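# Flip the boat upright onto both trestles

## Task

Flip the boat so its hull faces down and leave it resting across the two trestles, with the white stripe around its middle lined up above the white band on each trestle.

## Robot and tools

Setup: four identical i2rt Big YAM arms (arm1 to arm4), each with six joints, a right hand (index, middle, ring fingers plus a thumb, four hinges each, each hinge with its own motor) and a wrist camera. Feet in the scene frame (metres): arm1 (-0.396, -0.776, 0.680), arm2 (0.405, -0.779, 0.681), arm3 (0.398, 0.822, 0.699), arm4 (-0.395, 0.817, 0.713). arm1 and arm2 face +y and arm3 and arm4 face -y; each foot points along its own +x. Reach is roughly 1.06 m from the joint1 axis. Room cameras: cam_a, cam_b, cam_c, cam_d, cam_over. Wrist cameras: arm1_cam_wrist to arm4_cam_wrist. The scene frame has its origin on the floor and +z up.

Hand point axes: +z runs along the straightened fingers toward the tips, +x runs across the palm away from the thumb, and +y points out of the palm face. A wrist-camera mast sticks out on the palm side and can strike objects.

Tool move: one action for any subset of the robots. Each key arm1..arm4 holds that robot's own part, and a robot that is omitted gets no new command. Within a part:
- joints: a dictionary by name of absolute targets. joint1_rad..joint6_rad are in radians. Ranges: j1 ±2.879 (base yaw, positive is counter-clockwise seen from above); j2 0 to 3.141 (shoulder); j3 0 to 3.019 (elbow); j4 -1.692 to 1.57 (hand pitch, positive tips the fingers up); j5 ±1.57 (sideways, positive is to the arm's right); j6 ±2.094 (roll, positive is clockwise seen from behind). The hand hinge keys (hand_index_mcp ... hand_thumb_ipl) are unitless from -1 to 1, mapped linearly between each hinge's two stops. Moving toward -1 generally curls a finger toward the palm and swings the thumb in front of the palm. Approximate straight values: mcp 0.75, pip 0.58, dip 0.70, abd 0.00, thumb_cmc 0.71. hand_current_limit (-1 to 1) caps every finger motor's current, from 0 up to 550 mA; it starts at +0.4. hand_speed (-0.96 to 1) sets how fast finger set-points move; it starts at -0.6. Any hand key you leave out keeps its current goal.
- target: one list of seven numbers [x, y, z, qw, qx, qy, qz]. It is an absolute hand pose in the scene frame, in metres with a wxyz quaternion, laid out the same way the result's hand line prints it. The hand moves in a straight line toward it, starting from its current hand_target. When target is used, joints may contain only hand keys.
- speed: the top speed along that path, 0.002 to 0.5 m/s, default 0.25. It is valid only together with target.
- min_time_s: 0.1 to 8 s, the shortest duration for that robot's arm-joint motions.
All hand paths in one action finish at the same moment, paced by the slowest. Each path lasts 0.5 to 10 s, and an action lasts at most 15 s. Paths do not steer around obstacles or other arms. Hands lag, drift and often stop a centimetre or more away from the goal. cameras is a list of names, or ["all"], or [] for none. A move with no arguments returns the full state plus every image.

Tool wait: seconds from 0 to 10, plus an optional cameras list. Nothing new is commanded during it.

Tool zoom_image: camera name plus region [x0, y0, x1, y1] in pixels from the top-left corner, no larger than 504 by 504. It works only on cameras shown in the latest images.

Tool finished_scene: scene is the current scene's number. It cannot be undone. The boat must stay in place with no robot holding it.

Reading results: the move line gives each commanded robot as done or with its worst status word. joint_status and hand_status report how each motion ended.
- off_target: the joint came to rest away from its target and may still be pushing.
- time_out: the arm keeps a nearby target and keeps pushing; on_its_own lists the joints that have not reached it. To relieve the push, send the reported position back as the new target.
- not_followed, or the messages joint command not followed / pose unreachable: the collision and self-check refused the motion, and the robot may keep retrying it.
- as last shown: the robot was not commanded in this action.
hand_state gives one word per finger motor: moving, goal, blocked (still pressing) or overload (shut down). Currents in mA are positive when driving toward -1. The pictures line gives the order of the images. Joint velocities of within noise means the arm is still. Torques are listed per joint in N m, and numbers 3 and 4 wrap around at ±28.

Cautions:
- Do not drop the boat, knock it off the work area or onto the floor, or let it fall any distance.
- Avoid hard hits on fixed or heavy objects.
- The arms do not stop when they make contact; they keep pushing. Sustained pushing, holding weight or a stretched arm heats the motors. A MOTOR HOT line appears at 85 °C, and at 100 °C the arm goes limp for 30 to 60 s or longer.
- Finger motors at 495 mA or more for 5 s shut down for 10 s.
- Never press two robots together, and never close one hand on another robot's fingers. The safety check can still allow hands or wrist cameras to collide.
- Something may occasionally nudge a loose object.
- The scene keeps running while you think, holding the last commands.

Each tool is called as name(argument=value, ...), one argument or row to a line, values as JSON.

## Session

move(
)

Scene clock: 0.00 s.
Joint torques (N m): no reading
Heat: arm1: hottest joint1_rad 33 °C; arm2: hottest joint2_rad 33 °C; arm3: hottest joint3_rad 36 °C; arm4: hottest joint3_rad 33 °C.
Joint velocities: within noise
arm1.joint_positions: joint1_rad=-0.174 joint2_rad=+0.641 joint3_rad=+1.431 joint4_rad=-1.217 joint5_rad=-0.098 joint6_rad=+1.086 hand_index_mcp=+0.753 hand_index_abd=+0.000 hand_index_pip=+0.577 hand_index_dip=+0.696 hand_middle_mcp=+0.753 hand_middle_abd=+0.000 hand_middle_pip=+0.577 hand_middle_dip=+0.696 hand_ring_mcp=+0.753 hand_ring_abd=+0.000 hand_ring_pip=+0.577 hand_ring_dip=+0.696 hand_thumb_cmc=+0.714 hand_thumb_axl=+0.677 hand_thumb_mcp=+0.226 hand_thumb_ipl=+0.168 hand_current_limit=+0.400 hand_speed=-0.600
arm1.joint_status: not commanded
arm1.hand_state: goal,goal,goal,goal,goal,goal,goal,goal,goal,goal,goal,goal,goal,goal,goal,goal
arm1.index_mcp_current_ma: 0
arm1.index_abd_current_ma: 0
arm1.index_pip_current_ma: 0
arm1.index_dip_current_ma: 0
arm1.middle_mcp_current_ma: 0
arm1.middle_abd_current_ma: 0
arm1.middle_pip_current_ma: 0
arm1.middle_dip_current_ma: 0
arm1.ring_mcp_current_ma: 0
arm1.ring_abd_current_ma: 0
arm1.ring_pip_current_ma: 0
arm1.ring_dip_current_ma: 0
arm1.thumb_cmc_current_ma: 0
arm1.thumb_axl_current_ma: 0
arm1.thumb_mcp_current_ma: 0
arm1.thumb_ipl_current_ma: 0
arm1.hand_goal_index_mcp: 0.754
arm1.hand_goal_index_abd: 0.000
arm1.hand_goal_index_pip: 0.576
arm1.hand_goal_index_dip: 0.696
arm1.hand_goal_middle_mcp: 0.754
arm1.hand_goal_middle_abd: 0.000
arm1.hand_goal_middle_pip: 0.576
arm1.hand_goal_middle_dip: 0.696
arm1.hand_goal_ring_mcp: 0.754
arm1.hand_goal_ring_abd: 0.000
arm1.hand_goal_ring_pip: 0.576
arm1.hand_goal_ring_dip: 0.696
arm1.hand_goal_thumb_cmc: 0.714
arm1.hand_goal_thumb_axl: 0.678
arm1.hand_goal_thumb_mcp: 0.226
arm1.hand_goal_thumb_ipl: 0.168
arm1.hand: x=-0.2759 y=-0.5261 z=+1.2743 quat_wxyz=(-0.268, +0.483, +0.688, +0.471) (m; scene frame)
arm1.hand_target: x=-0.2768 y=-0.5303 z=+1.2907 quat_wxyz=(-0.274, +0.476, +0.681, +0.485) (m; scene frame)
arm1.hand_status: not commanded
arm2.joint_positions: joint1_rad=-0.229 joint2_rad=+0.582 joint3_rad=+1.409 joint4_rad=-1.250 joint5_rad=+0.036 joint6_rad=+1.032 hand_index_mcp=+0.753 hand_index_abd=+0.000 hand_index_pip=+0.577 hand_index_dip=+0.696 hand_middle_mcp=+0.753 hand_middle_abd=+0.000 hand_middle_pip=+0.577 hand_middle_dip=+0.696 hand_ring_mcp=+0.753 hand_ring_abd=+0.000 hand_ring_pip=+0.577 hand_ring_dip=+0.696 hand_thumb_cmc=+0.714 hand_thumb_axl=+0.677 hand_thumb_mcp=+0.226 hand_thumb_ipl=+0.168 hand_current_limit=+0.400 hand_speed=-0.600
arm2.joint_status: not commanded
arm2.hand_state: goal,goal,goal,goal,goal,goal,goal,goal,goal,goal,goal,goal,goal,goal,goal,goal
arm2.index_mcp_current_ma: 0
arm2.index_abd_current_ma: 0
arm2.index_pip_current_ma: 0
arm2.index_dip_current_ma: 0
arm2.middle_mcp_current_ma: 0
arm2.middle_abd_current_ma: 0
arm2.middle_pip_current_ma: 0
arm2.middle_dip_current_ma: 0
arm2.ring_mcp_current_ma: 0
arm2.ring_abd_current_ma: 0
arm2.ring_pip_current_ma: 0
arm2.ring_dip_current_ma: 0
arm2.thumb_cmc_current_ma: 0
arm2.thumb_axl_current_ma: 0
arm2.thumb_mcp_current_ma: 0
arm2.thumb_ipl_current_ma: 0
arm2.hand_goal_index_mcp: 0.754
arm2.hand_goal_index_abd: 0.000
arm2.hand_goal_index_pip: 0.576
arm2.hand_goal_index_dip: 0.696
arm2.hand_goal_middle_mcp: 0.754
arm2.hand_goal_middle_abd: 0.000
arm2.hand_goal_middle_pip: 0.576
arm2.hand_goal_middle_dip: 0.696
arm2.hand_goal_ring_mcp: 0.754
arm2.hand_goal_ring_abd: 0.000
arm2.hand_goal_ring_pip: 0.576
arm2.hand_goal_ring_dip: 0.696
arm2.hand_goal_thumb_cmc: 0.714
arm2.hand_goal_thumb_axl: 0.678
arm2.hand_goal_thumb_mcp: 0.226
arm2.hand_goal_thumb_ipl: 0.168
arm2.hand: x=+0.5493 y=-0.5699 z=+1.2785 quat_wxyz=(-0.204, +0.501, +0.674, +0.502) (m; scene frame)
arm2.hand_target: x=+0.5485 y=-0.5742 z=+1.2889 quat_wxyz=(-0.208, +0.498, +0.669, +0.512) (m; scene frame)
arm2.hand_status: not commanded
arm3.joint_positions: joint1_rad=-0.080 joint2_rad=+0.620 joint3_rad=+1.442 joint4_rad=-1.267 joint5_rad=+0.041 joint6_rad=+1.066 hand_index_mcp=+0.753 hand_index_abd=+0.000 hand_index_pip=+0.577 hand_index_dip=+0.696 hand_middle_mcp=+0.753 hand_middle_abd=+0.000 hand_middle_pip=+0.577 hand_middle_dip=+0.696 hand_ring_mcp=+0.753 hand_ring_abd=+0.000 hand_ring_pip=+0.577 hand_ring_dip=+0.696 hand_thumb_cmc=+0.714 hand_thumb_axl=+0.677 hand_thumb_mcp=+0.226 hand_thumb_ipl=+0.168 hand_current_limit=+0.400 hand_speed=-0.600
arm3.joint_status: not commanded
arm3.hand_state: goal,goal,goal,goal,goal,goal,goal,goal,goal,goal,goal,goal,goal,goal,goal,goal
arm3.index_mcp_current_ma: 0
arm3.index_abd_current_ma: 0
arm3.index_pip_current_ma: 0
arm3.index_dip_current_ma: 0
arm3.middle_mcp_current_ma: 0
arm3.middle_abd_current_ma: 0
arm3.middle_pip_current_ma: 0
arm3.middle_dip_current_ma: 0
arm3.ring_mcp_current_ma: 0
arm3.ring_abd_current_ma: 0
arm3.ring_pip_current_ma: 0
arm3.ring_dip_current_ma: 0
arm3.thumb_cmc_current_ma: 0
arm3.thumb_axl_current_ma: 0
arm3.thumb_mcp_current_ma: 0
arm3.thumb_ipl_current_ma: 0
arm3.hand_goal_index_mcp: 0.754
arm3.hand_goal_index_abd: 0.000
arm3.hand_goal_index_pip: 0.576
arm3.hand_goal_index_dip: 0.696
arm3.hand_goal_middle_mcp: 0.754
arm3.hand_goal_middle_abd: 0.000
arm3.hand_goal_middle_pip: 0.576
arm3.hand_goal_middle_dip: 0.696
arm3.hand_goal_ring_mcp: 0.754
arm3.hand_goal_ring_abd: 0.000
arm3.hand_goal_ring_pip: 0.576
arm3.hand_goal_ring_dip: 0.696
arm3.hand_goal_thumb_cmc: 0.714
arm3.hand_goal_thumb_axl: 0.678
arm3.hand_goal_thumb_mcp: 0.226
arm3.hand_goal_thumb_ipl: 0.168
arm3.hand: x=+0.2883 y=+0.5928 z=+1.3010 quat_wxyz=(+0.481, +0.704, -0.464, +0.240) (m; scene frame)
arm3.hand_target: x=+0.2886 y=+0.5968 z=+1.3141 quat_wxyz=(+0.492, +0.697, -0.460, +0.246) (m; scene frame)
arm3.hand_status: not commanded
arm4.joint_positions: joint1_rad=+0.251 joint2_rad=+0.601 joint3_rad=+1.444 joint4_rad=-1.275 joint5_rad=-0.018 joint6_rad=+1.144 hand_index_mcp=+0.753 hand_index_abd=+0.000 hand_index_pip=+0.577 hand_index_dip=+0.696 hand_middle_mcp=+0.753 hand_middle_abd=+0.000 hand_middle_pip=+0.577 hand_middle_dip=+0.696 hand_ring_mcp=+0.753 hand_ring_abd=+0.000 hand_ring_pip=+0.577 hand_ring_dip=+0.696 hand_thumb_cmc=+0.714 hand_thumb_axl=+0.677 hand_thumb_mcp=+0.226 hand_thumb_ipl=+0.168 hand_current_limit=+0.400 hand_speed=-0.600
arm4.joint_status: not commanded
arm4.hand_state: goal,goal,goal,goal,goal,goal,goal,goal,goal,goal,goal,goal,goal,goal,goal,goal
arm4.index_mcp_current_ma: 0
arm4.index_abd_current_ma: 0
arm4.index_pip_current_ma: 0
arm4.index_dip_current_ma: 0
arm4.middle_mcp_current_ma: 0
arm4.middle_abd_current_ma: 0
arm4.middle_pip_current_ma: 0
arm4.middle_dip_current_ma: 0
arm4.ring_mcp_current_ma: 0
arm4.ring_abd_current_ma: 0
arm4.ring_pip_current_ma: 0
arm4.ring_dip_current_ma: 0
arm4.thumb_cmc_current_ma: 0
arm4.thumb_axl_current_ma: 0
arm4.thumb_mcp_current_ma: 0
arm4.thumb_ipl_current_ma: 0
arm4.hand_goal_index_mcp: 0.754
arm4.hand_goal_index_abd: 0.000
arm4.hand_goal_index_pip: 0.576
arm4.hand_goal_index_dip: 0.696
arm4.hand_goal_middle_mcp: 0.754
arm4.hand_goal_middle_abd: 0.000
arm4.hand_goal_middle_pip: 0.576
arm4.hand_goal_middle_dip: 0.696
arm4.hand_goal_ring_mcp: 0.754
arm4.hand_goal_ring_abd: 0.000
arm4.hand_goal_ring_pip: 0.576
arm4.hand_goal_ring_dip: 0.696
arm4.hand_goal_thumb_cmc: 0.714
arm4.hand_goal_thumb_axl: 0.678
arm4.hand_goal_thumb_mcp: 0.226
arm4.hand_goal_thumb_ipl: 0.168
arm4.hand: x=-0.4121 y=+0.5679 z=+1.3073 quat_wxyz=(+0.405, +0.766, -0.352, +0.355) (m; scene frame)
arm4.hand_target: x=-0.4130 y=+0.5712 z=+1.3205 quat_wxyz=(+0.415, +0.758, -0.348, +0.363) (m; scene frame)
arm4.hand_status: not commanded
pictures: arm1_cam_wrist, arm2_cam_wrist, arm3_cam_wrist, arm4_cam_wrist, cam_a, cam_b, cam_c, cam_d, cam_over

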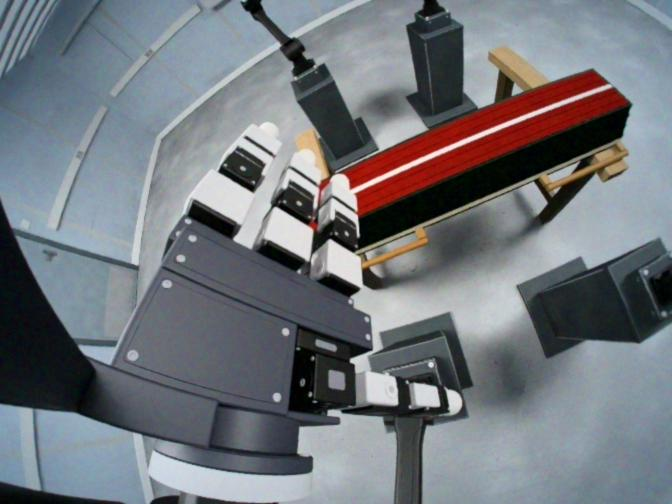

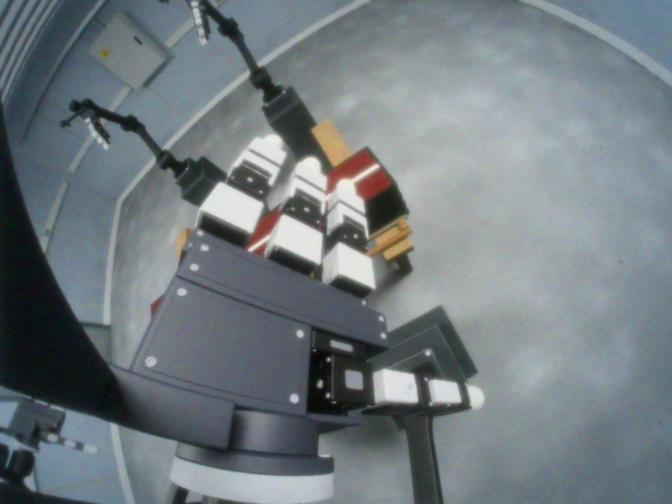

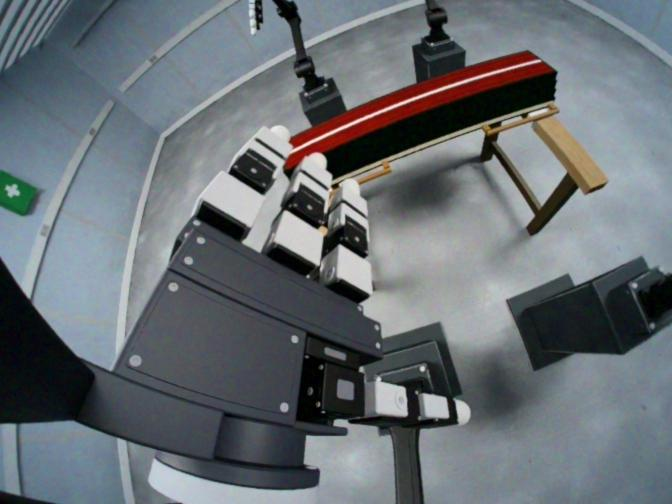

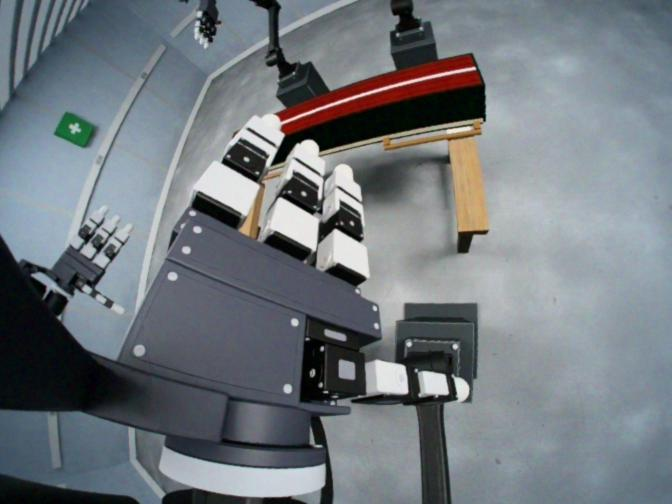

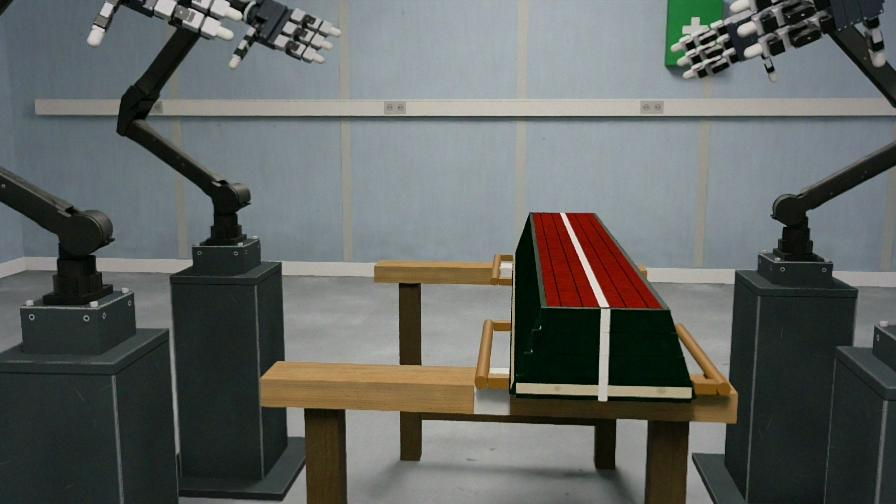

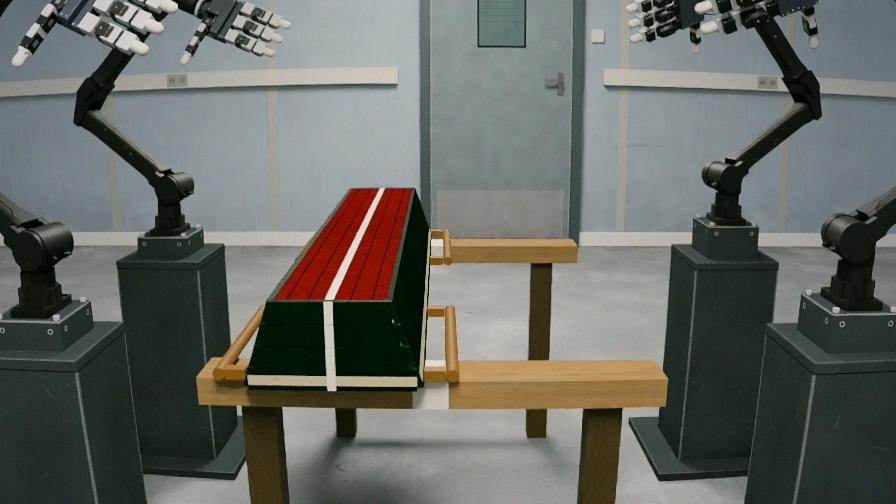

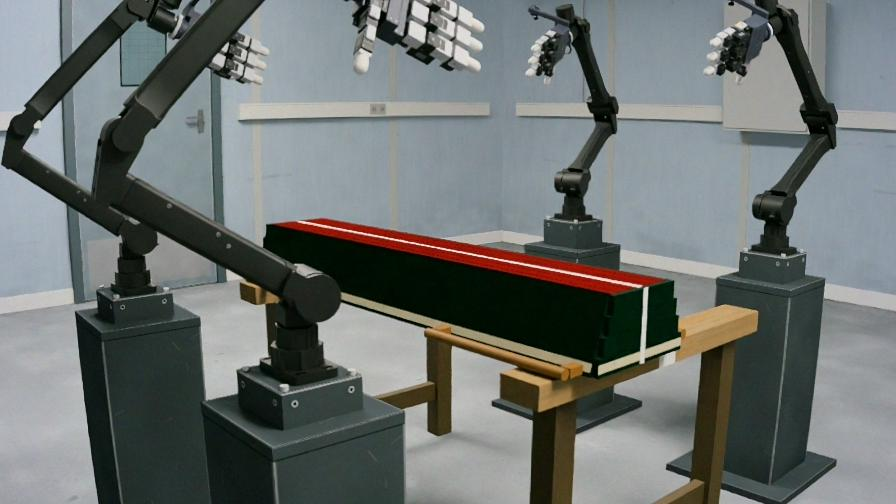

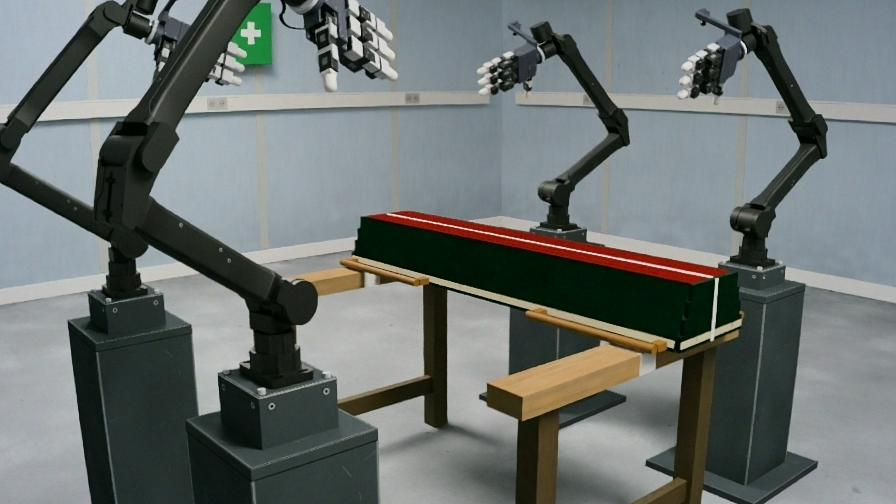

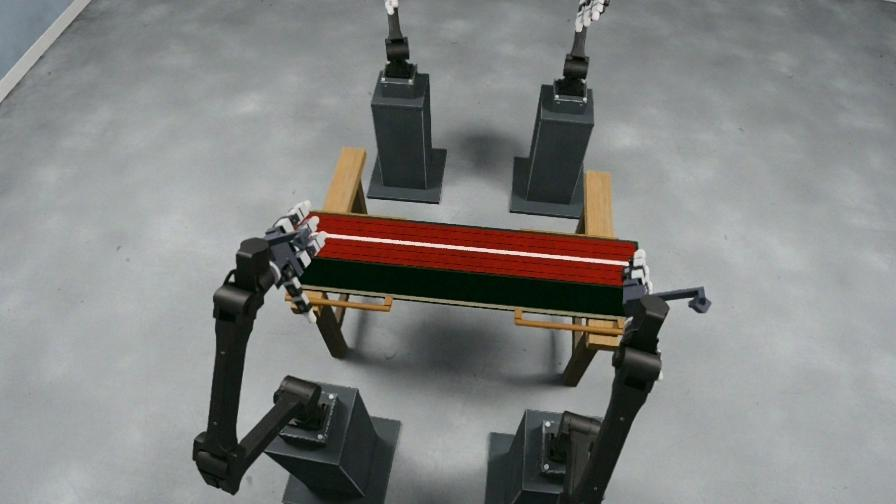

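zoom_image(
  camera="cam_a",
  region=[440, 180, 780, 430],
)

zoom_image(
  camera="cam_c",
  region=[230, 190, 700, 430],
)

zoom_image(
  camera="cam_over",
  region=[260, 130, 690, 400],
)

zoom_image(
  camera="cam_d",
  region=[310, 180, 790, 440],
)

zoom_image(
  camera="cam_b",
  region=[180, 160, 580, 430],
)

Scaled by 1.482 from the camera's 896x504 image, which has a finer 1280x720 frame.

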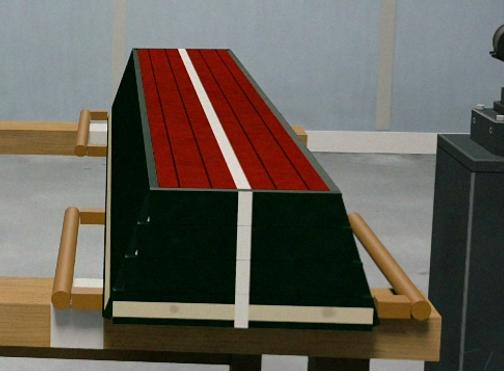

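Scaled by 1.072 from the camera's 896x504 image, which has a finer 1280x720 frame.

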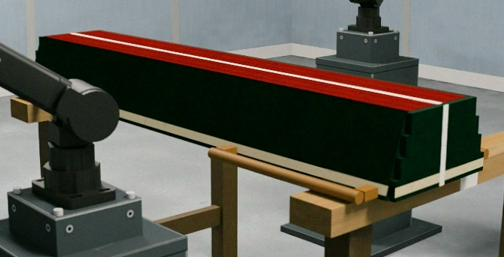

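Scaled by 1.172 from the camera's 896x504 image, which has a finer 1280x720 frame.

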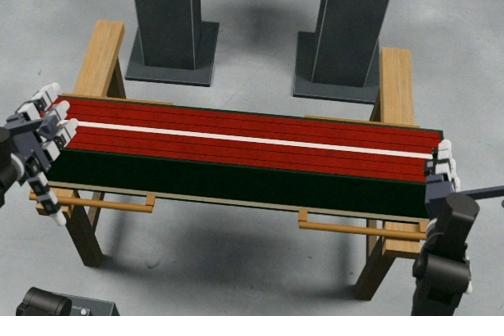

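Scaled by 1.050 from the camera's 896x504 image, which has a finer 1280x720 frame.

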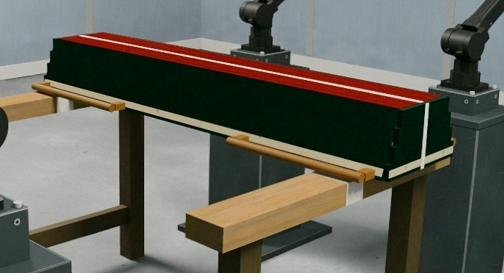

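Scaled by 1.260 from the camera's 896x504 image, which has a finer 1280x720 frame.

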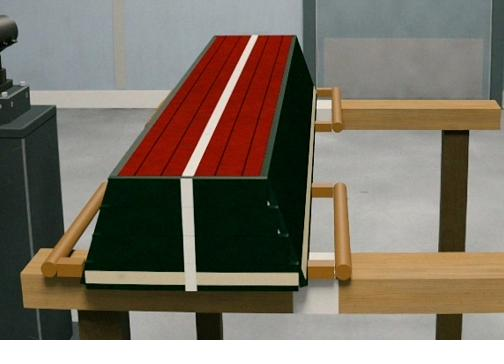

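zoom_image(
  camera="cam_over",
  region=[360, 40, 620, 130],
)

zoom_image(
  camera="cam_over",
  region=[260, 360, 420, 480],
)

zoom_image(
  camera="cam_a",
  region=[150, 180, 300, 300],
)

zoom_image(
  camera="cam_a",
  region=[740, 180, 890, 300],
)

zoom_image(
  camera="cam_a",
  region=[0, 200, 180, 380],
)

Scaled by 1.938 from the camera's 896x504 image, which has a finer 1280x720 frame.

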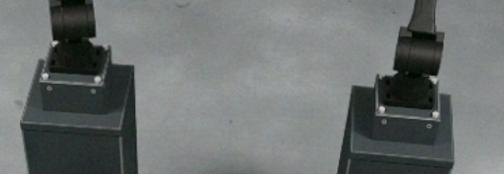

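Scaled by 3.150 from the camera's 896x504 image, which has a finer 1280x720 frame.

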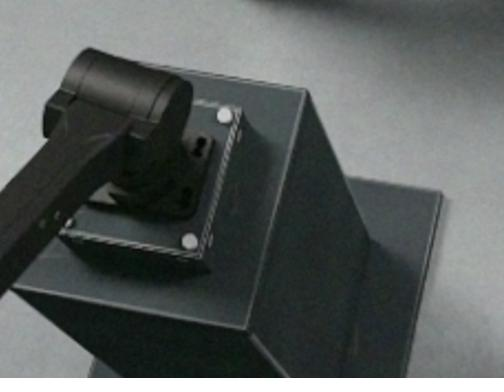

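Scaled by 3.360 from the camera's 896x504 image, which has a finer 1280x720 frame.

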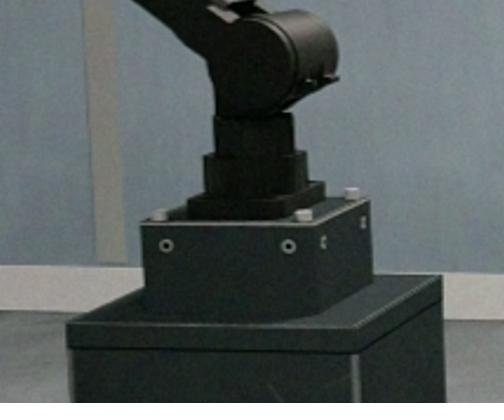

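Scaled by 3.360 from the camera's 896x504 image, which has a finer 1280x720 frame.

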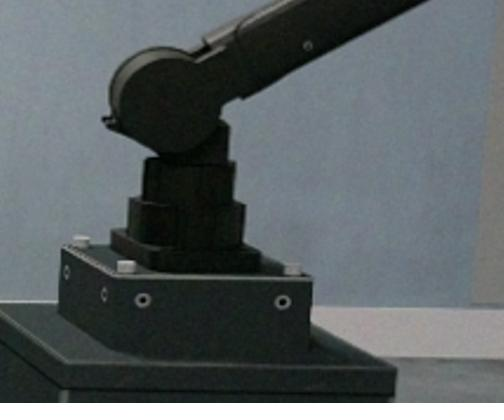

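Scaled by 2.800 from the camera's 896x504 image, which has a finer 1280x720 frame.

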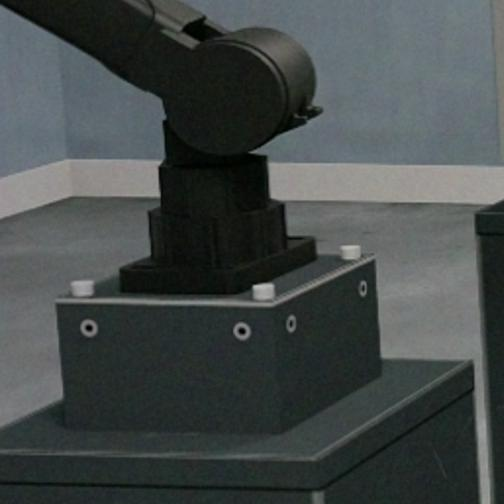

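zoom_image(
  camera="cam_b",
  region=[110, 180, 250, 280],
)

zoom_image(
  camera="cam_b",
  region=[660, 180, 896, 348],
)

zoom_image(
  camera="cam_b",
  region=[190, 300, 490, 420],
)

zoom_image(
  camera="cam_a",
  region=[440, 330, 750, 430],
)

zoom_image(
  camera="cam_c",
  region=[410, 300, 700, 420],
)

zoom_image(
  camera="cam_d",
  region=[500, 260, 790, 400],
)

zoom_image(
  camera="cam_over",
  region=[260, 130, 480, 340],
)

zoom_image(
  camera="cam_over",
  region=[480, 150, 700, 370],
)

Scaled by 3.600 from the camera's 896x504 image, which has a finer 1280x720 frame.

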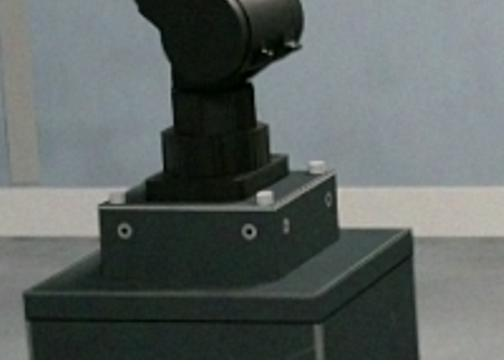

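Scaled by 2.136 from the camera's 896x504 image, which has a finer 1280x720 frame.

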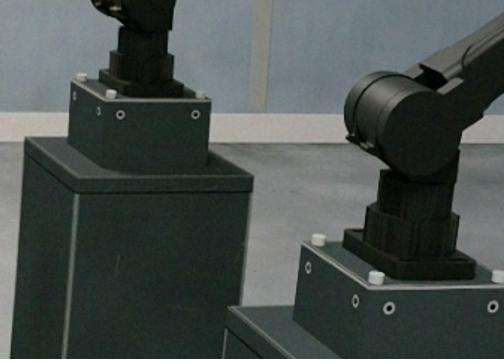

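Scaled by 1.680 from the camera's 896x504 image, which has a finer 1280x720 frame.

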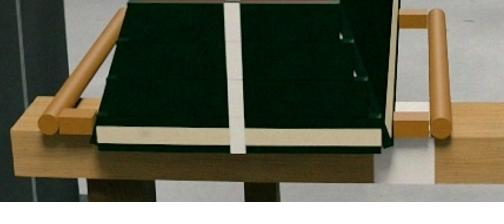

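Scaled by 1.626 from the camera's 896x504 image, which has a finer 1280x720 frame.

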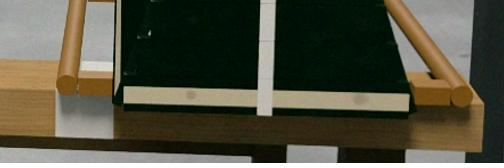

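Scaled by 1.738 from the camera's 896x504 image, which has a finer 1280x720 frame.

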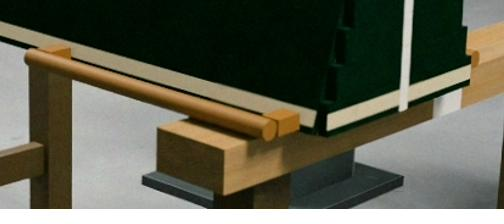

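Scaled by 1.738 from the camera's 896x504 image, which has a finer 1280x720 frame.

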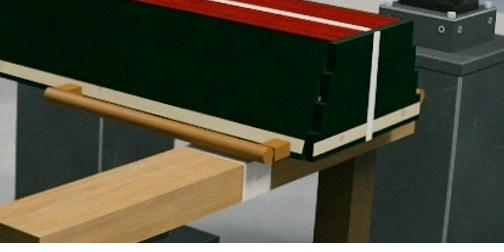

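Scaled by 2.291 from the camera's 896x504 image, which has a finer 1280x720 frame.

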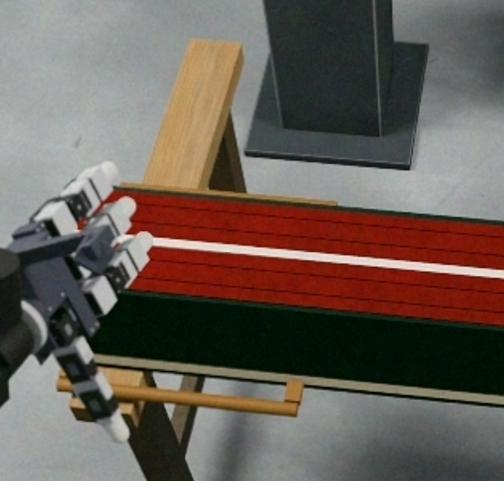

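Scaled by 2.291 from the camera's 896x504 image, which has a finer 1280x720 frame.

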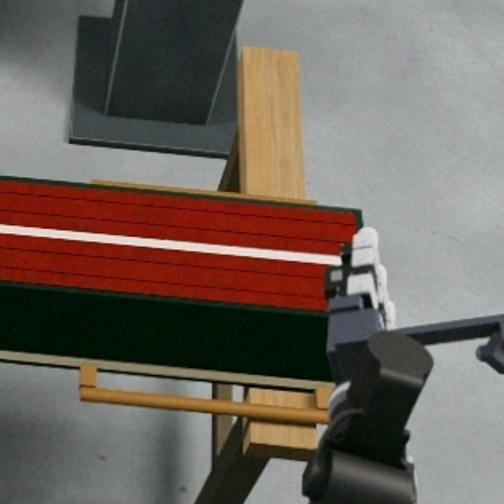

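move(
  arm1={"joints": {"joint1_rad": 0.1, "joint5_rad": 0, "joint6_rad": 0, "hand_index_mcp": 0.342, "hand_middle_mcp": 0.342, "hand_ring_mcp": 0.342, "hand_index_dip": -0.609, "hand_middle_dip": -0.609, "hand_ring_dip": -0.609}, "min_time_s": 2.5},
  arm2={"joints": {"joint1_rad": 0.1, "joint5_rad": 0, "joint6_rad": 0, "hand_index_mcp": 0.342, "hand_middle_mcp": 0.342, "hand_ring_mcp": 0.342, "hand_index_dip": -0.609, "hand_middle_dip": -0.609, "hand_ring_dip": -0.609}, "min_time_s": 2.5},
  arm3={"joints": {"joint1_rad": 0.0, "joint5_rad": 0, "joint6_rad": 0}, "min_time_s": 2.5},
  arm4={"joints": {"joint1_rad": 0.0, "joint5_rad": 0, "joint6_rad": 0}, "min_time_s": 2.5},
  cameras=["arm1_cam_wrist", "cam_c", "cam_over"],
)

Scene clock: 85.87 s.
Joint torques (N m): arm1=[0.09 2.08 11.02 1.65 0.16 -0.22] | arm2=[0.44 1.67 11.22 2.25 -0.2 -0.3] | arm3=[0.79 0.97 9.81 2.54 -0.15 -0.19] | arm4=[-1.03 3.49 7.94 2.44 0.12 -0.26]
Heat: arm1: hottest joint3_rad 38 °C; arm2: hottest joint3_rad 39 °C; arm3: hottest joint3_rad 41 °C; arm4: hottest joint3_rad 38 °C.
move: arm1 done; arm2 done; arm3 done; arm4 done
Joint velocities: within noise
arm1.joint_positions: joint1_rad=+0.091 joint2_rad=+0.641 joint3_rad=+1.431 joint4_rad=-1.217 joint5_rad=-0.003 joint6_rad=+0.019 hand_index_mcp=+0.353 hand_index_abd=+0.001 hand_index_pip=+0.577 hand_index_dip=-0.605 hand_middle_mcp=+0.354 hand_middle_abd=+0.001 hand_middle_pip=+0.577 hand_middle_dip=-0.605 hand_ring_mcp=+0.354 hand_ring_abd=+0.001 hand_ring_pip=+0.577 hand_ring_dip=-0.605 hand_thumb_cmc=+0.719 hand_thumb_axl=+0.677 hand_thumb_mcp=+0.226 hand_thumb_ipl=+0.168 hand_current_limit=+0.400 hand_speed=-0.600
arm1.joint_status: all done
arm1.hand_state: goal,goal,goal,goal,goal,goal,goal,goal,goal,goal,goal,goal,goal,goal,goal,goal
arm1.index_mcp_current_ma: 41
arm1.index_abd_current_ma: 2
arm1.index_pip_current_ma: 2
arm1.index_dip_current_ma: 9
arm1.middle_mcp_current_ma: 44
arm1.middle_abd_current_ma: 2
arm1.middle_pip_current_ma: 2
arm1.middle_dip_current_ma: 8
arm1.ring_mcp_current_ma: 47
arm1.ring_abd_current_ma: 2
arm1.ring_pip_current_ma: 2
arm1.ring_dip_current_ma: 9
arm1.thumb_cmc_current_ma: 18
arm1.thumb_axl_current_ma: -2
arm1.thumb_mcp_current_ma: -1
arm1.thumb_ipl_current_ma: -1
arm1.hand_goal_index_mcp: 0.342
arm1.hand_goal_index_abd: 0.000
arm1.hand_goal_index_pip: 0.576
arm1.hand_goal_index_dip: -0.608
arm1.hand_goal_middle_mcp: 0.342
arm1.hand_goal_middle_abd: 0.000
arm1.hand_goal_middle_pip: 0.576
arm1.hand_goal_middle_dip: -0.608
arm1.hand_goal_ring_mcp: 0.342
arm1.hand_goal_ring_abd: 0.000
arm1.hand_goal_ring_pip: 0.576
arm1.hand_goal_ring_dip: -0.608
arm1.hand_goal_thumb_cmc: 0.714
arm1.hand_goal_thumb_axl: 0.678
arm1.hand_goal_thumb_mcp: 0.226
arm1.hand_goal_thumb_ipl: 0.168
arm1.hand: x=-0.3912 y=-0.4857 z=+1.3363 quat_wxyz=(-0.023, -0.020, +0.841, +0.540) (m; scene frame)
arm1.hand_target: x=-0.3945 y=-0.4922 z=+1.3539 quat_wxyz=(-0.019, -0.031, +0.831, +0.555) (m; scene frame)
arm1.hand_status: not commanded
arm2.joint_positions: joint1_rad=+0.083 joint2_rad=+0.582 joint3_rad=+1.409 joint4_rad=-1.250 joint5_rad=+0.005 joint6_rad=+0.024 hand_index_mcp=+0.358 hand_index_abd=+0.001 hand_index_pip=+0.577 hand_index_dip=-0.605 hand_middle_mcp=+0.355 hand_middle_abd=+0.001 hand_middle_pip=+0.577 hand_middle_dip=-0.605 hand_ring_mcp=+0.357 hand_ring_abd=+0.001 hand_ring_pip=+0.577 hand_ring_dip=-0.605 hand_thumb_cmc=+0.721 hand_thumb_axl=+0.677 hand_thumb_mcp=+0.226 hand_thumb_ipl=+0.168 hand_current_limit=+0.400 hand_speed=-0.600
arm2.joint_status: all done
arm2.hand_state: goal,goal,goal,goal,goal,goal,goal,goal,goal,goal,goal,goal,goal,goal,goal,goal
arm2.index_mcp_current_ma: 6
arm2.index_abd_current_ma: 0
arm2.index_pip_current_ma: 0
arm2.index_dip_current_ma: 0
arm2.middle_mcp_current_ma: 3
arm2.middle_abd_current_ma: 0
arm2.middle_pip_current_ma: 0
arm2.middle_dip_current_ma: 0
arm2.ring_mcp_current_ma: 4
arm2.ring_abd_current_ma: 0
arm2.ring_pip_current_ma: 0
arm2.ring_dip_current_ma: 0
arm2.thumb_cmc_current_ma: 1
arm2.thumb_axl_current_ma: 0
arm2.thumb_mcp_current_ma: 0
arm2.thumb_ipl_current_ma: 0
arm2.hand_goal_index_mcp: 0.342
arm2.hand_goal_index_abd: 0.000
arm2.hand_goal_index_pip: 0.576
arm2.hand_goal_index_dip: -0.608
arm2.hand_goal_middle_mcp: 0.342
arm2.hand_goal_middle_abd: 0.000
arm2.hand_goal_middle_pip: 0.576
arm2.hand_goal_middle_dip: -0.608
arm2.hand_goal_ring_mcp: 0.342
arm2.hand_goal_ring_abd: 0.000
arm2.hand_goal_ring_pip: 0.576
arm2.hand_goal_ring_dip: -0.608
arm2.hand_goal_thumb_cmc: 0.714
arm2.hand_goal_thumb_axl: 0.678
arm2.hand_goal_thumb_mcp: 0.226
arm2.hand_goal_thumb_ipl: 0.168
arm2.hand: x=+0.4115 y=-0.5158 z=+1.3333 quat_wxyz=(-0.033, -0.025, +0.839, +0.542) (m; scene frame)
arm2.hand_target: x=+0.4048 y=-0.5214 z=+1.3450 quat_wxyz=(-0.033, -0.044, +0.832, +0.552) (m; scene frame)
arm2.hand_status: not commanded
arm3.joint_positions: joint1_rad=-0.011 joint2_rad=+0.620 joint3_rad=+1.442 joint4_rad=-1.267 joint5_rad=+0.005 joint6_rad=+0.012 hand_index_mcp=+0.760 hand_index_abd=+0.001 hand_index_pip=+0.577 hand_index_dip=+0.696 hand_middle_mcp=+0.760 hand_middle_abd=+0.001 hand_middle_pip=+0.577 hand_middle_dip=+0.696 hand_ring_mcp=+0.760 hand_ring_abd=+0.001 hand_ring_pip=+0.577 hand_ring_dip=+0.696 hand_thumb_cmc=+0.720 hand_thumb_axl=+0.677 hand_thumb_mcp=+0.226 hand_thumb_ipl=+0.168 hand_current_limit=+0.400 hand_speed=-0.600
arm3.joint_status: all done
arm3.hand_state: goal,goal,goal,goal,goal,goal,goal,goal,goal,goal,goal,goal,goal,goal,goal,goal
arm3.index_mcp_current_ma: 1
arm3.index_abd_current_ma: 0
arm3.index_pip_current_ma: 0
arm3.index_dip_current_ma: 0
arm3.middle_mcp_current_ma: 2
arm3.middle_abd_current_ma: 0
arm3.middle_pip_current_ma: 0
arm3.middle_dip_current_ma: 0
arm3.ring_mcp_current_ma: 1
arm3.ring_abd_current_ma: 0
arm3.ring_pip_current_ma: 0
arm3.ring_dip_current_ma: 0
arm3.thumb_cmc_current_ma: 1
arm3.thumb_axl_current_ma: 0
arm3.thumb_mcp_current_ma: 0
arm3.thumb_ipl_current_ma: 0
arm3.hand_goal_index_mcp: 0.754
arm3.hand_goal_index_abd: 0.000
arm3.hand_goal_index_pip: 0.576
arm3.hand_goal_index_dip: 0.696
arm3.hand_goal_middle_mcp: 0.754
arm3.hand_goal_middle_abd: 0.000
arm3.hand_goal_middle_pip: 0.576
arm3.hand_goal_middle_dip: 0.696
arm3.hand_goal_ring_mcp: 0.754
arm3.hand_goal_ring_abd: 0.000
arm3.hand_goal_ring_pip: 0.576
arm3.hand_goal_ring_dip: 0.696
arm3.hand_goal_thumb_cmc: 0.714
arm3.hand_goal_thumb_axl: 0.678
arm3.hand_goal_thumb_mcp: 0.226
arm3.hand_goal_thumb_ipl: 0.168
arm3.hand: x=+0.3725 y=+0.5554 z=+1.3570 quat_wxyz=(+0.537, +0.843, -0.008, -0.001) (m; scene frame)
arm3.hand_target: x=+0.3774 y=+0.5606 z=+1.3712 quat_wxyz=(+0.550, +0.835, +0.003, +0.000) (m; scene frame)
arm3.hand_status: not commanded
arm4.joint_positions: joint1_rad=+0.011 joint2_rad=+0.601 joint3_rad=+1.444 joint4_rad=-1.275 joint5_rad=-0.005 joint6_rad=+0.019 hand_index_mcp=+0.760 hand_index_abd=+0.001 hand_index_pip=+0.577 hand_index_dip=+0.696 hand_middle_mcp=+0.761 hand_middle_abd=+0.001 hand_middle_pip=+0.577 hand_middle_dip=+0.696 hand_ring_mcp=+0.761 hand_ring_abd=+0.001 hand_ring_pip=+0.577 hand_ring_dip=+0.696 hand_thumb_cmc=+0.720 hand_thumb_axl=+0.677 hand_thumb_mcp=+0.226 hand_thumb_ipl=+0.168 hand_current_limit=+0.400 hand_speed=-0.600
arm4.joint_status: all done
arm4.hand_state: goal,goal,goal,goal,goal,goal,goal,goal,goal,goal,goal,goal,goal,goal,goal,goal
arm4.index_mcp_current_ma: 1
arm4.index_abd_current_ma: 0
arm4.index_pip_current_ma: 0
arm4.index_dip_current_ma: 0
arm4.middle_mcp_current_ma: 1
arm4.middle_abd_current_ma: 0
arm4.middle_pip_current_ma: 0
arm4.middle_dip_current_ma: 0
arm4.ring_mcp_current_ma: 1
arm4.ring_abd_current_ma: 0
arm4.ring_pip_current_ma: 0
arm4.ring_dip_current_ma: 0
arm4.thumb_cmc_current_ma: 1
arm4.thumb_axl_current_ma: 0
arm4.thumb_mcp_current_ma: 0
arm4.thumb_ipl_current_ma: 0
arm4.hand_goal_index_mcp: 0.754
arm4.hand_goal_index_abd: 0.000
arm4.hand_goal_index_pip: 0.576
arm4.hand_goal_index_dip: 0.696
arm4.hand_goal_middle_mcp: 0.754
arm4.hand_goal_middle_abd: 0.000
arm4.hand_goal_middle_pip: 0.576
arm4.hand_goal_middle_dip: 0.696
arm4.hand_goal_ring_mcp: 0.754
arm4.hand_goal_ring_abd: 0.000
arm4.hand_goal_ring_pip: 0.576
arm4.hand_goal_ring_dip: 0.696
arm4.hand_goal_thumb_cmc: 0.714
arm4.hand_goal_thumb_axl: 0.678
arm4.hand_goal_thumb_mcp: 0.226
arm4.hand_goal_thumb_ipl: 0.168
arm4.hand: x=-0.4094 y=+0.5532 z=+1.3714 quat_wxyz=(+0.539, +0.842, +0.006, +0.015) (m; scene frame)
arm4.hand_target: x=-0.4115 y=+0.5587 z=+1.3859 quat_wxyz=(+0.551, +0.834, +0.009, +0.005) (m; scene frame)
arm4.hand_status: not commanded
pictures: arm1_cam_wrist, cam_c, cam_over
camera_calibration:
arm1_cam_wrist: T_world_to_cam=[[0.750997, 0.324101, 0.575293, -0.284838], [0.504497, -0.843745, -0.183241, -0.0106201], [0.426012, 0.427847, -0.797158, 1.56724], [0, 0, 0, 1]] pos_world=[-0.448393, -0.587184, 1.41126]

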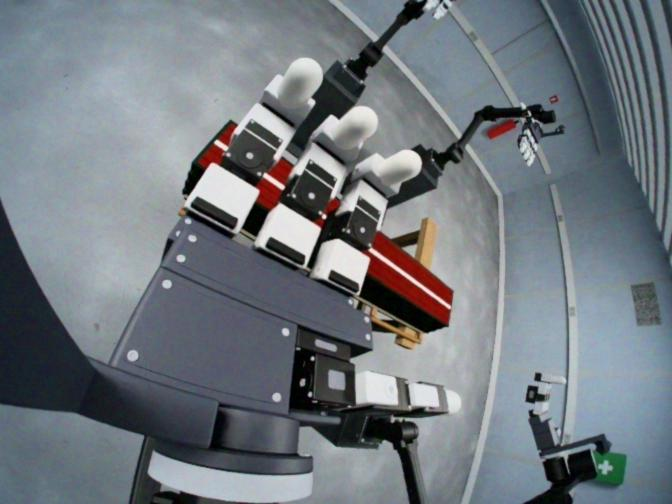

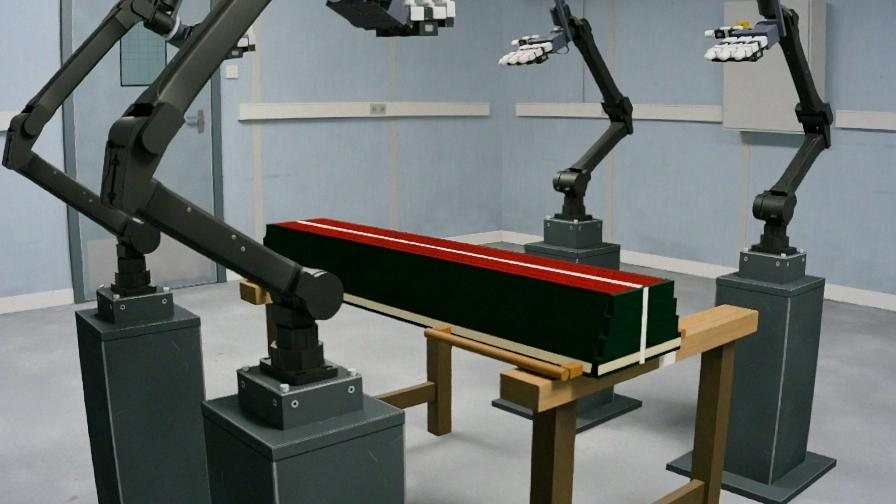

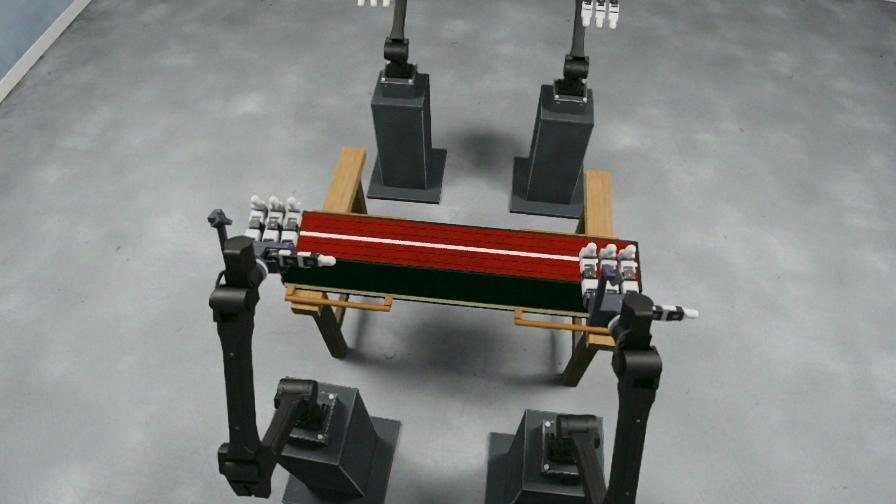

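move(
  arm1={"target": [-0.305, -0.47, 1.0, 0, 0, 0.9397, 0.3420], "speed": 0.3, "joints": {"hand_index_mcp": 0.068, "hand_middle_mcp": 0.068, "hand_ring_mcp": 0.068}},
  arm2={"target": [0.36, -0.47, 1.0, 0, 0, 0.9397, 0.3420], "speed": 0.3, "joints": {"hand_index_mcp": 0.068, "hand_middle_mcp": 0.068, "hand_ring_mcp": 0.068}},
  cameras=["arm1_cam_wrist", "arm2_cam_wrist", "cam_c", "cam_over"],
)

Scene clock: 93.77 s.
Joint torques (N m): arm1=[-1.14 2.14 10.73 1.88 -0.35 -0.21] | arm2=[0.21 -0.21 11.89 2.29 0.7 0.21] | arm3=[1.49 0.91 9.95 2.35 -0.14 -0.2] | arm4=[-2.2 3.84 8.06 2.39 0.1 -0.25]
Heat: arm1: hottest joint3_rad 38 °C; arm2: hottest joint3_rad 40 °C; arm3: hottest joint3_rad 41 °C; arm4: hottest joint3_rad 38 °C.
move: arm1 done; arm2 off_target
Joint velocities: within noise
arm1.joint_positions: joint1_rad=-0.451 joint2_rad=+0.512 joint3_rad=+0.730 joint4_rad=-1.171 joint5_rad=-0.296 joint6_rad=-0.359 hand_index_mcp=+0.085 hand_index_abd=+0.001 hand_index_pip=+0.577 hand_index_dip=-0.605 hand_middle_mcp=+0.086 hand_middle_abd=+0.001 hand_middle_pip=+0.577 hand_middle_dip=-0.606 hand_ring_mcp=+0.087 hand_ring_abd=+0.001 hand_ring_pip=+0.577 hand_ring_dip=-0.605 hand_thumb_cmc=+0.720 hand_thumb_axl=+0.677 hand_thumb_mcp=+0.225 hand_thumb_ipl=+0.168 hand_current_limit=+0.400 hand_speed=-0.600
arm1.joint_status: all done
arm1.hand_state: goal,goal,goal,goal,goal,goal,goal,goal,goal,goal,goal,goal,goal,goal,goal,goal
arm1.index_mcp_current_ma: 66
arm1.index_abd_current_ma: 2
arm1.index_pip_current_ma: 2
arm1.index_dip_current_ma: 8
arm1.middle_mcp_current_ma: 71
arm1.middle_abd_current_ma: 2
arm1.middle_pip_current_ma: 2
arm1.middle_dip_current_ma: 7
arm1.ring_mcp_current_ma: 75
arm1.ring_abd_current_ma: 2
arm1.ring_pip_current_ma: 2
arm1.ring_dip_current_ma: 8
arm1.thumb_cmc_current_ma: 19
arm1.thumb_axl_current_ma: -2
arm1.thumb_mcp_current_ma: -5
arm1.thumb_ipl_current_ma: -1
arm1.hand_goal_index_mcp: 0.068
arm1.hand_goal_index_abd: 0.000
arm1.hand_goal_index_pip: 0.576
arm1.hand_goal_index_dip: -0.608
arm1.hand_goal_middle_mcp: 0.068
arm1.hand_goal_middle_abd: 0.000
arm1.hand_goal_middle_pip: 0.576
arm1.hand_goal_middle_dip: -0.608
arm1.hand_goal_ring_mcp: 0.068
arm1.hand_goal_ring_abd: 0.000
arm1.hand_goal_ring_pip: 0.576
arm1.hand_goal_ring_dip: -0.608
arm1.hand_goal_thumb_cmc: 0.714
arm1.hand_goal_thumb_axl: 0.678
arm1.hand_goal_thumb_mcp: 0.226
arm1.hand_goal_thumb_ipl: 0.168
arm1.hand: x=-0.3072 y=-0.4761 z=+0.9943 quat_wxyz=(-0.005, +0.011, +0.944, +0.331) (m; scene frame)
arm1.hand_target: x=-0.3038 y=-0.4710 z=+1.0005 quat_wxyz=(+0.003, +0.004, +0.940, +0.342) (m; scene frame)
arm1.hand_status: done (0.009 m and 2.0 deg from the pose sent, 0.348 m and 25.6 deg at the start)
arm2.joint_positions: joint1_rad=+0.467 joint2_rad=+0.530 joint3_rad=+0.733 joint4_rad=-1.155 joint5_rad=+0.312 joint6_rad=+0.362 hand_index_mcp=+0.089 hand_index_abd=+0.001 hand_index_pip=+0.577 hand_index_dip=-0.605 hand_middle_mcp=+0.085 hand_middle_abd=+0.001 hand_middle_pip=+0.577 hand_middle_dip=-0.605 hand_ring_mcp=+0.088 hand_ring_abd=+0.001 hand_ring_pip=+0.577 hand_ring_dip=-0.605 hand_thumb_cmc=+0.721 hand_thumb_axl=+0.677 hand_thumb_mcp=+0.224 hand_thumb_ipl=+0.168 hand_current_limit=+0.400 hand_speed=-0.600
arm2.joint_status: hand_index_mcp off_target (ended at +0.089, target +0.068); the others done
arm2.hand_state: blocked,goal,goal,goal,goal,goal,goal,goal,goal,goal,goal,goal,goal,goal,goal,goal
arm2.index_mcp_current_ma: 9
arm2.index_abd_current_ma: 0
arm2.index_pip_current_ma: 0
arm2.index_dip_current_ma: 0
arm2.middle_mcp_current_ma: 6
arm2.middle_abd_current_ma: 0
arm2.middle_pip_current_ma: 0
arm2.middle_dip_current_ma: 0
arm2.ring_mcp_current_ma: 8
arm2.ring_abd_current_ma: 0
arm2.ring_pip_current_ma: 0
arm2.ring_dip_current_ma: 0
arm2.thumb_cmc_current_ma: 1
arm2.thumb_axl_current_ma: 0
arm2.thumb_mcp_current_ma: 0
arm2.thumb_ipl_current_ma: 0
arm2.hand_goal_index_mcp: 0.068
arm2.hand_goal_index_abd: 0.000
arm2.hand_goal_index_pip: 0.576
arm2.hand_goal_index_dip: -0.608
arm2.hand_goal_middle_mcp: 0.068
arm2.hand_goal_middle_abd: 0.000
arm2.hand_goal_middle_pip: 0.576
arm2.hand_goal_middle_dip: -0.608
arm2.hand_goal_ring_mcp: 0.068
arm2.hand_goal_ring_abd: 0.000
arm2.hand_goal_ring_pip: 0.576
arm2.hand_goal_ring_dip: -0.608
arm2.hand_goal_thumb_cmc: 0.714
arm2.hand_goal_thumb_axl: 0.678
arm2.hand_goal_thumb_mcp: 0.226
arm2.hand_goal_thumb_ipl: 0.168
arm2.hand: x=+0.3645 y=-0.4731 z=+0.9989 quat_wxyz=(+0.009, -0.006, +0.942, +0.335) (m; scene frame)
arm2.hand_target: x=+0.3604 y=-0.4708 z=+1.0002 quat_wxyz=(+0.001, +0.000, +0.940, +0.342) (m; scene frame)
arm2.hand_status: done (0.006 m and 1.4 deg from the pose sent, 0.340 m and 26.2 deg at the start)
arm3, arm4: as last shown
arm3.hand_target: x=+0.3774 y=+0.5606 z=+1.3712 quat_wxyz=(+0.550, +0.835, +0.003, +0.001) (m; scene frame)
arm4.hand_target: x=-0.4116 y=+0.5587 z=+1.3859 quat_wxyz=(+0.551, +0.834, +0.008, +0.005) (m; scene frame)
pictures: arm1_cam_wrist, arm2_cam_wrist, cam_c, cam_over
camera_calibration:
arm1_cam_wrist: T_world_to_cam=[[0.774938, 0.501008, 0.385308, 0.12625], [0.446236, -0.865431, 0.227823, -0.544581], [0.447598, -0.00461009, -0.894223, 1.15197], [0, 0, 0, 1]] pos_world=[-0.370443, -0.529239, 1.10554]
arm2_cam_wrist: T_world_to_cam=[[0.810334, 0.449503, 0.375907, -0.42506], [0.414476, -0.893164, 0.174552, -0.79251], [0.414208, 0.0143588, -0.910069, 0.886526], [0, 0, 0, 1]] pos_world=[0.305711, -0.529505, 1.10492]

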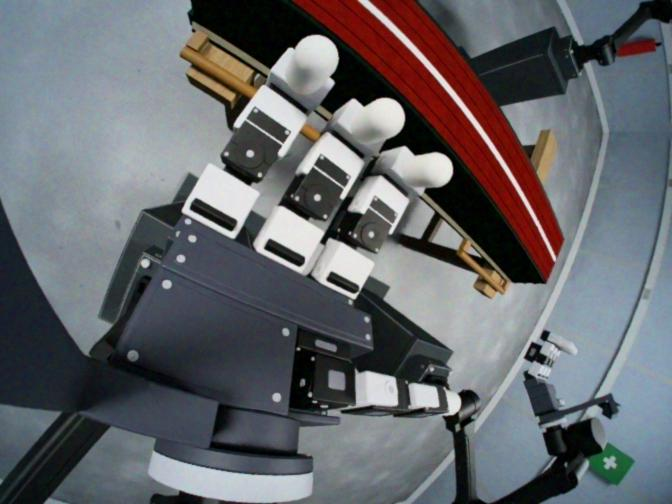

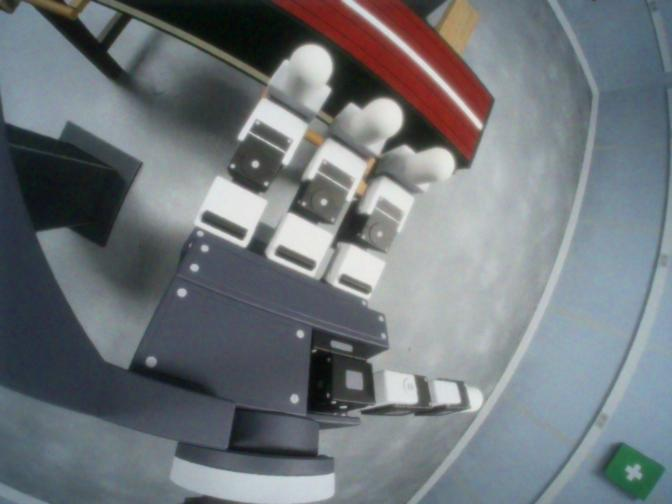

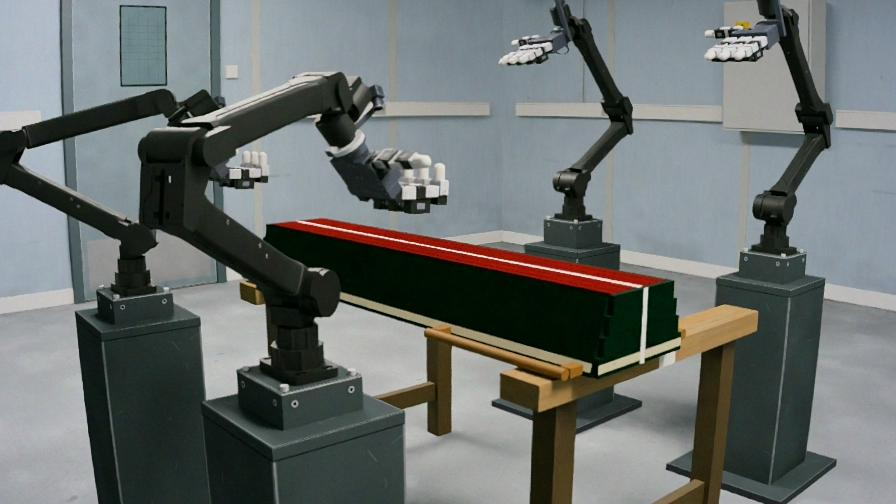

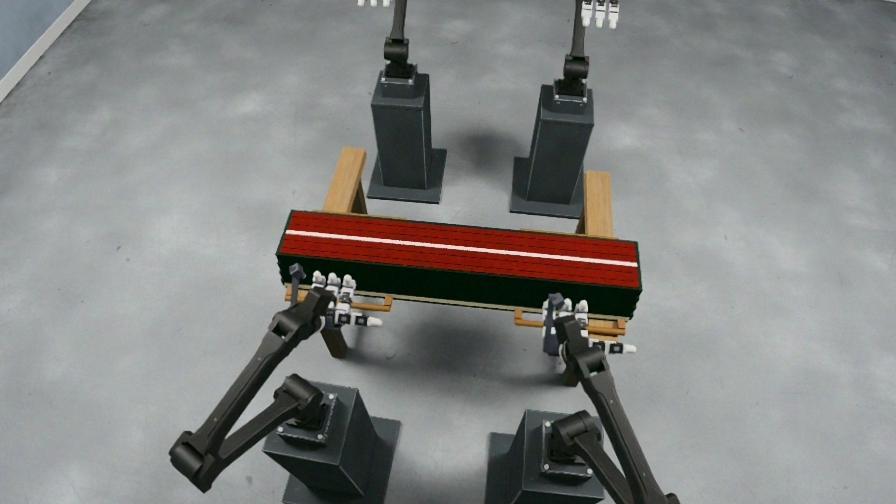

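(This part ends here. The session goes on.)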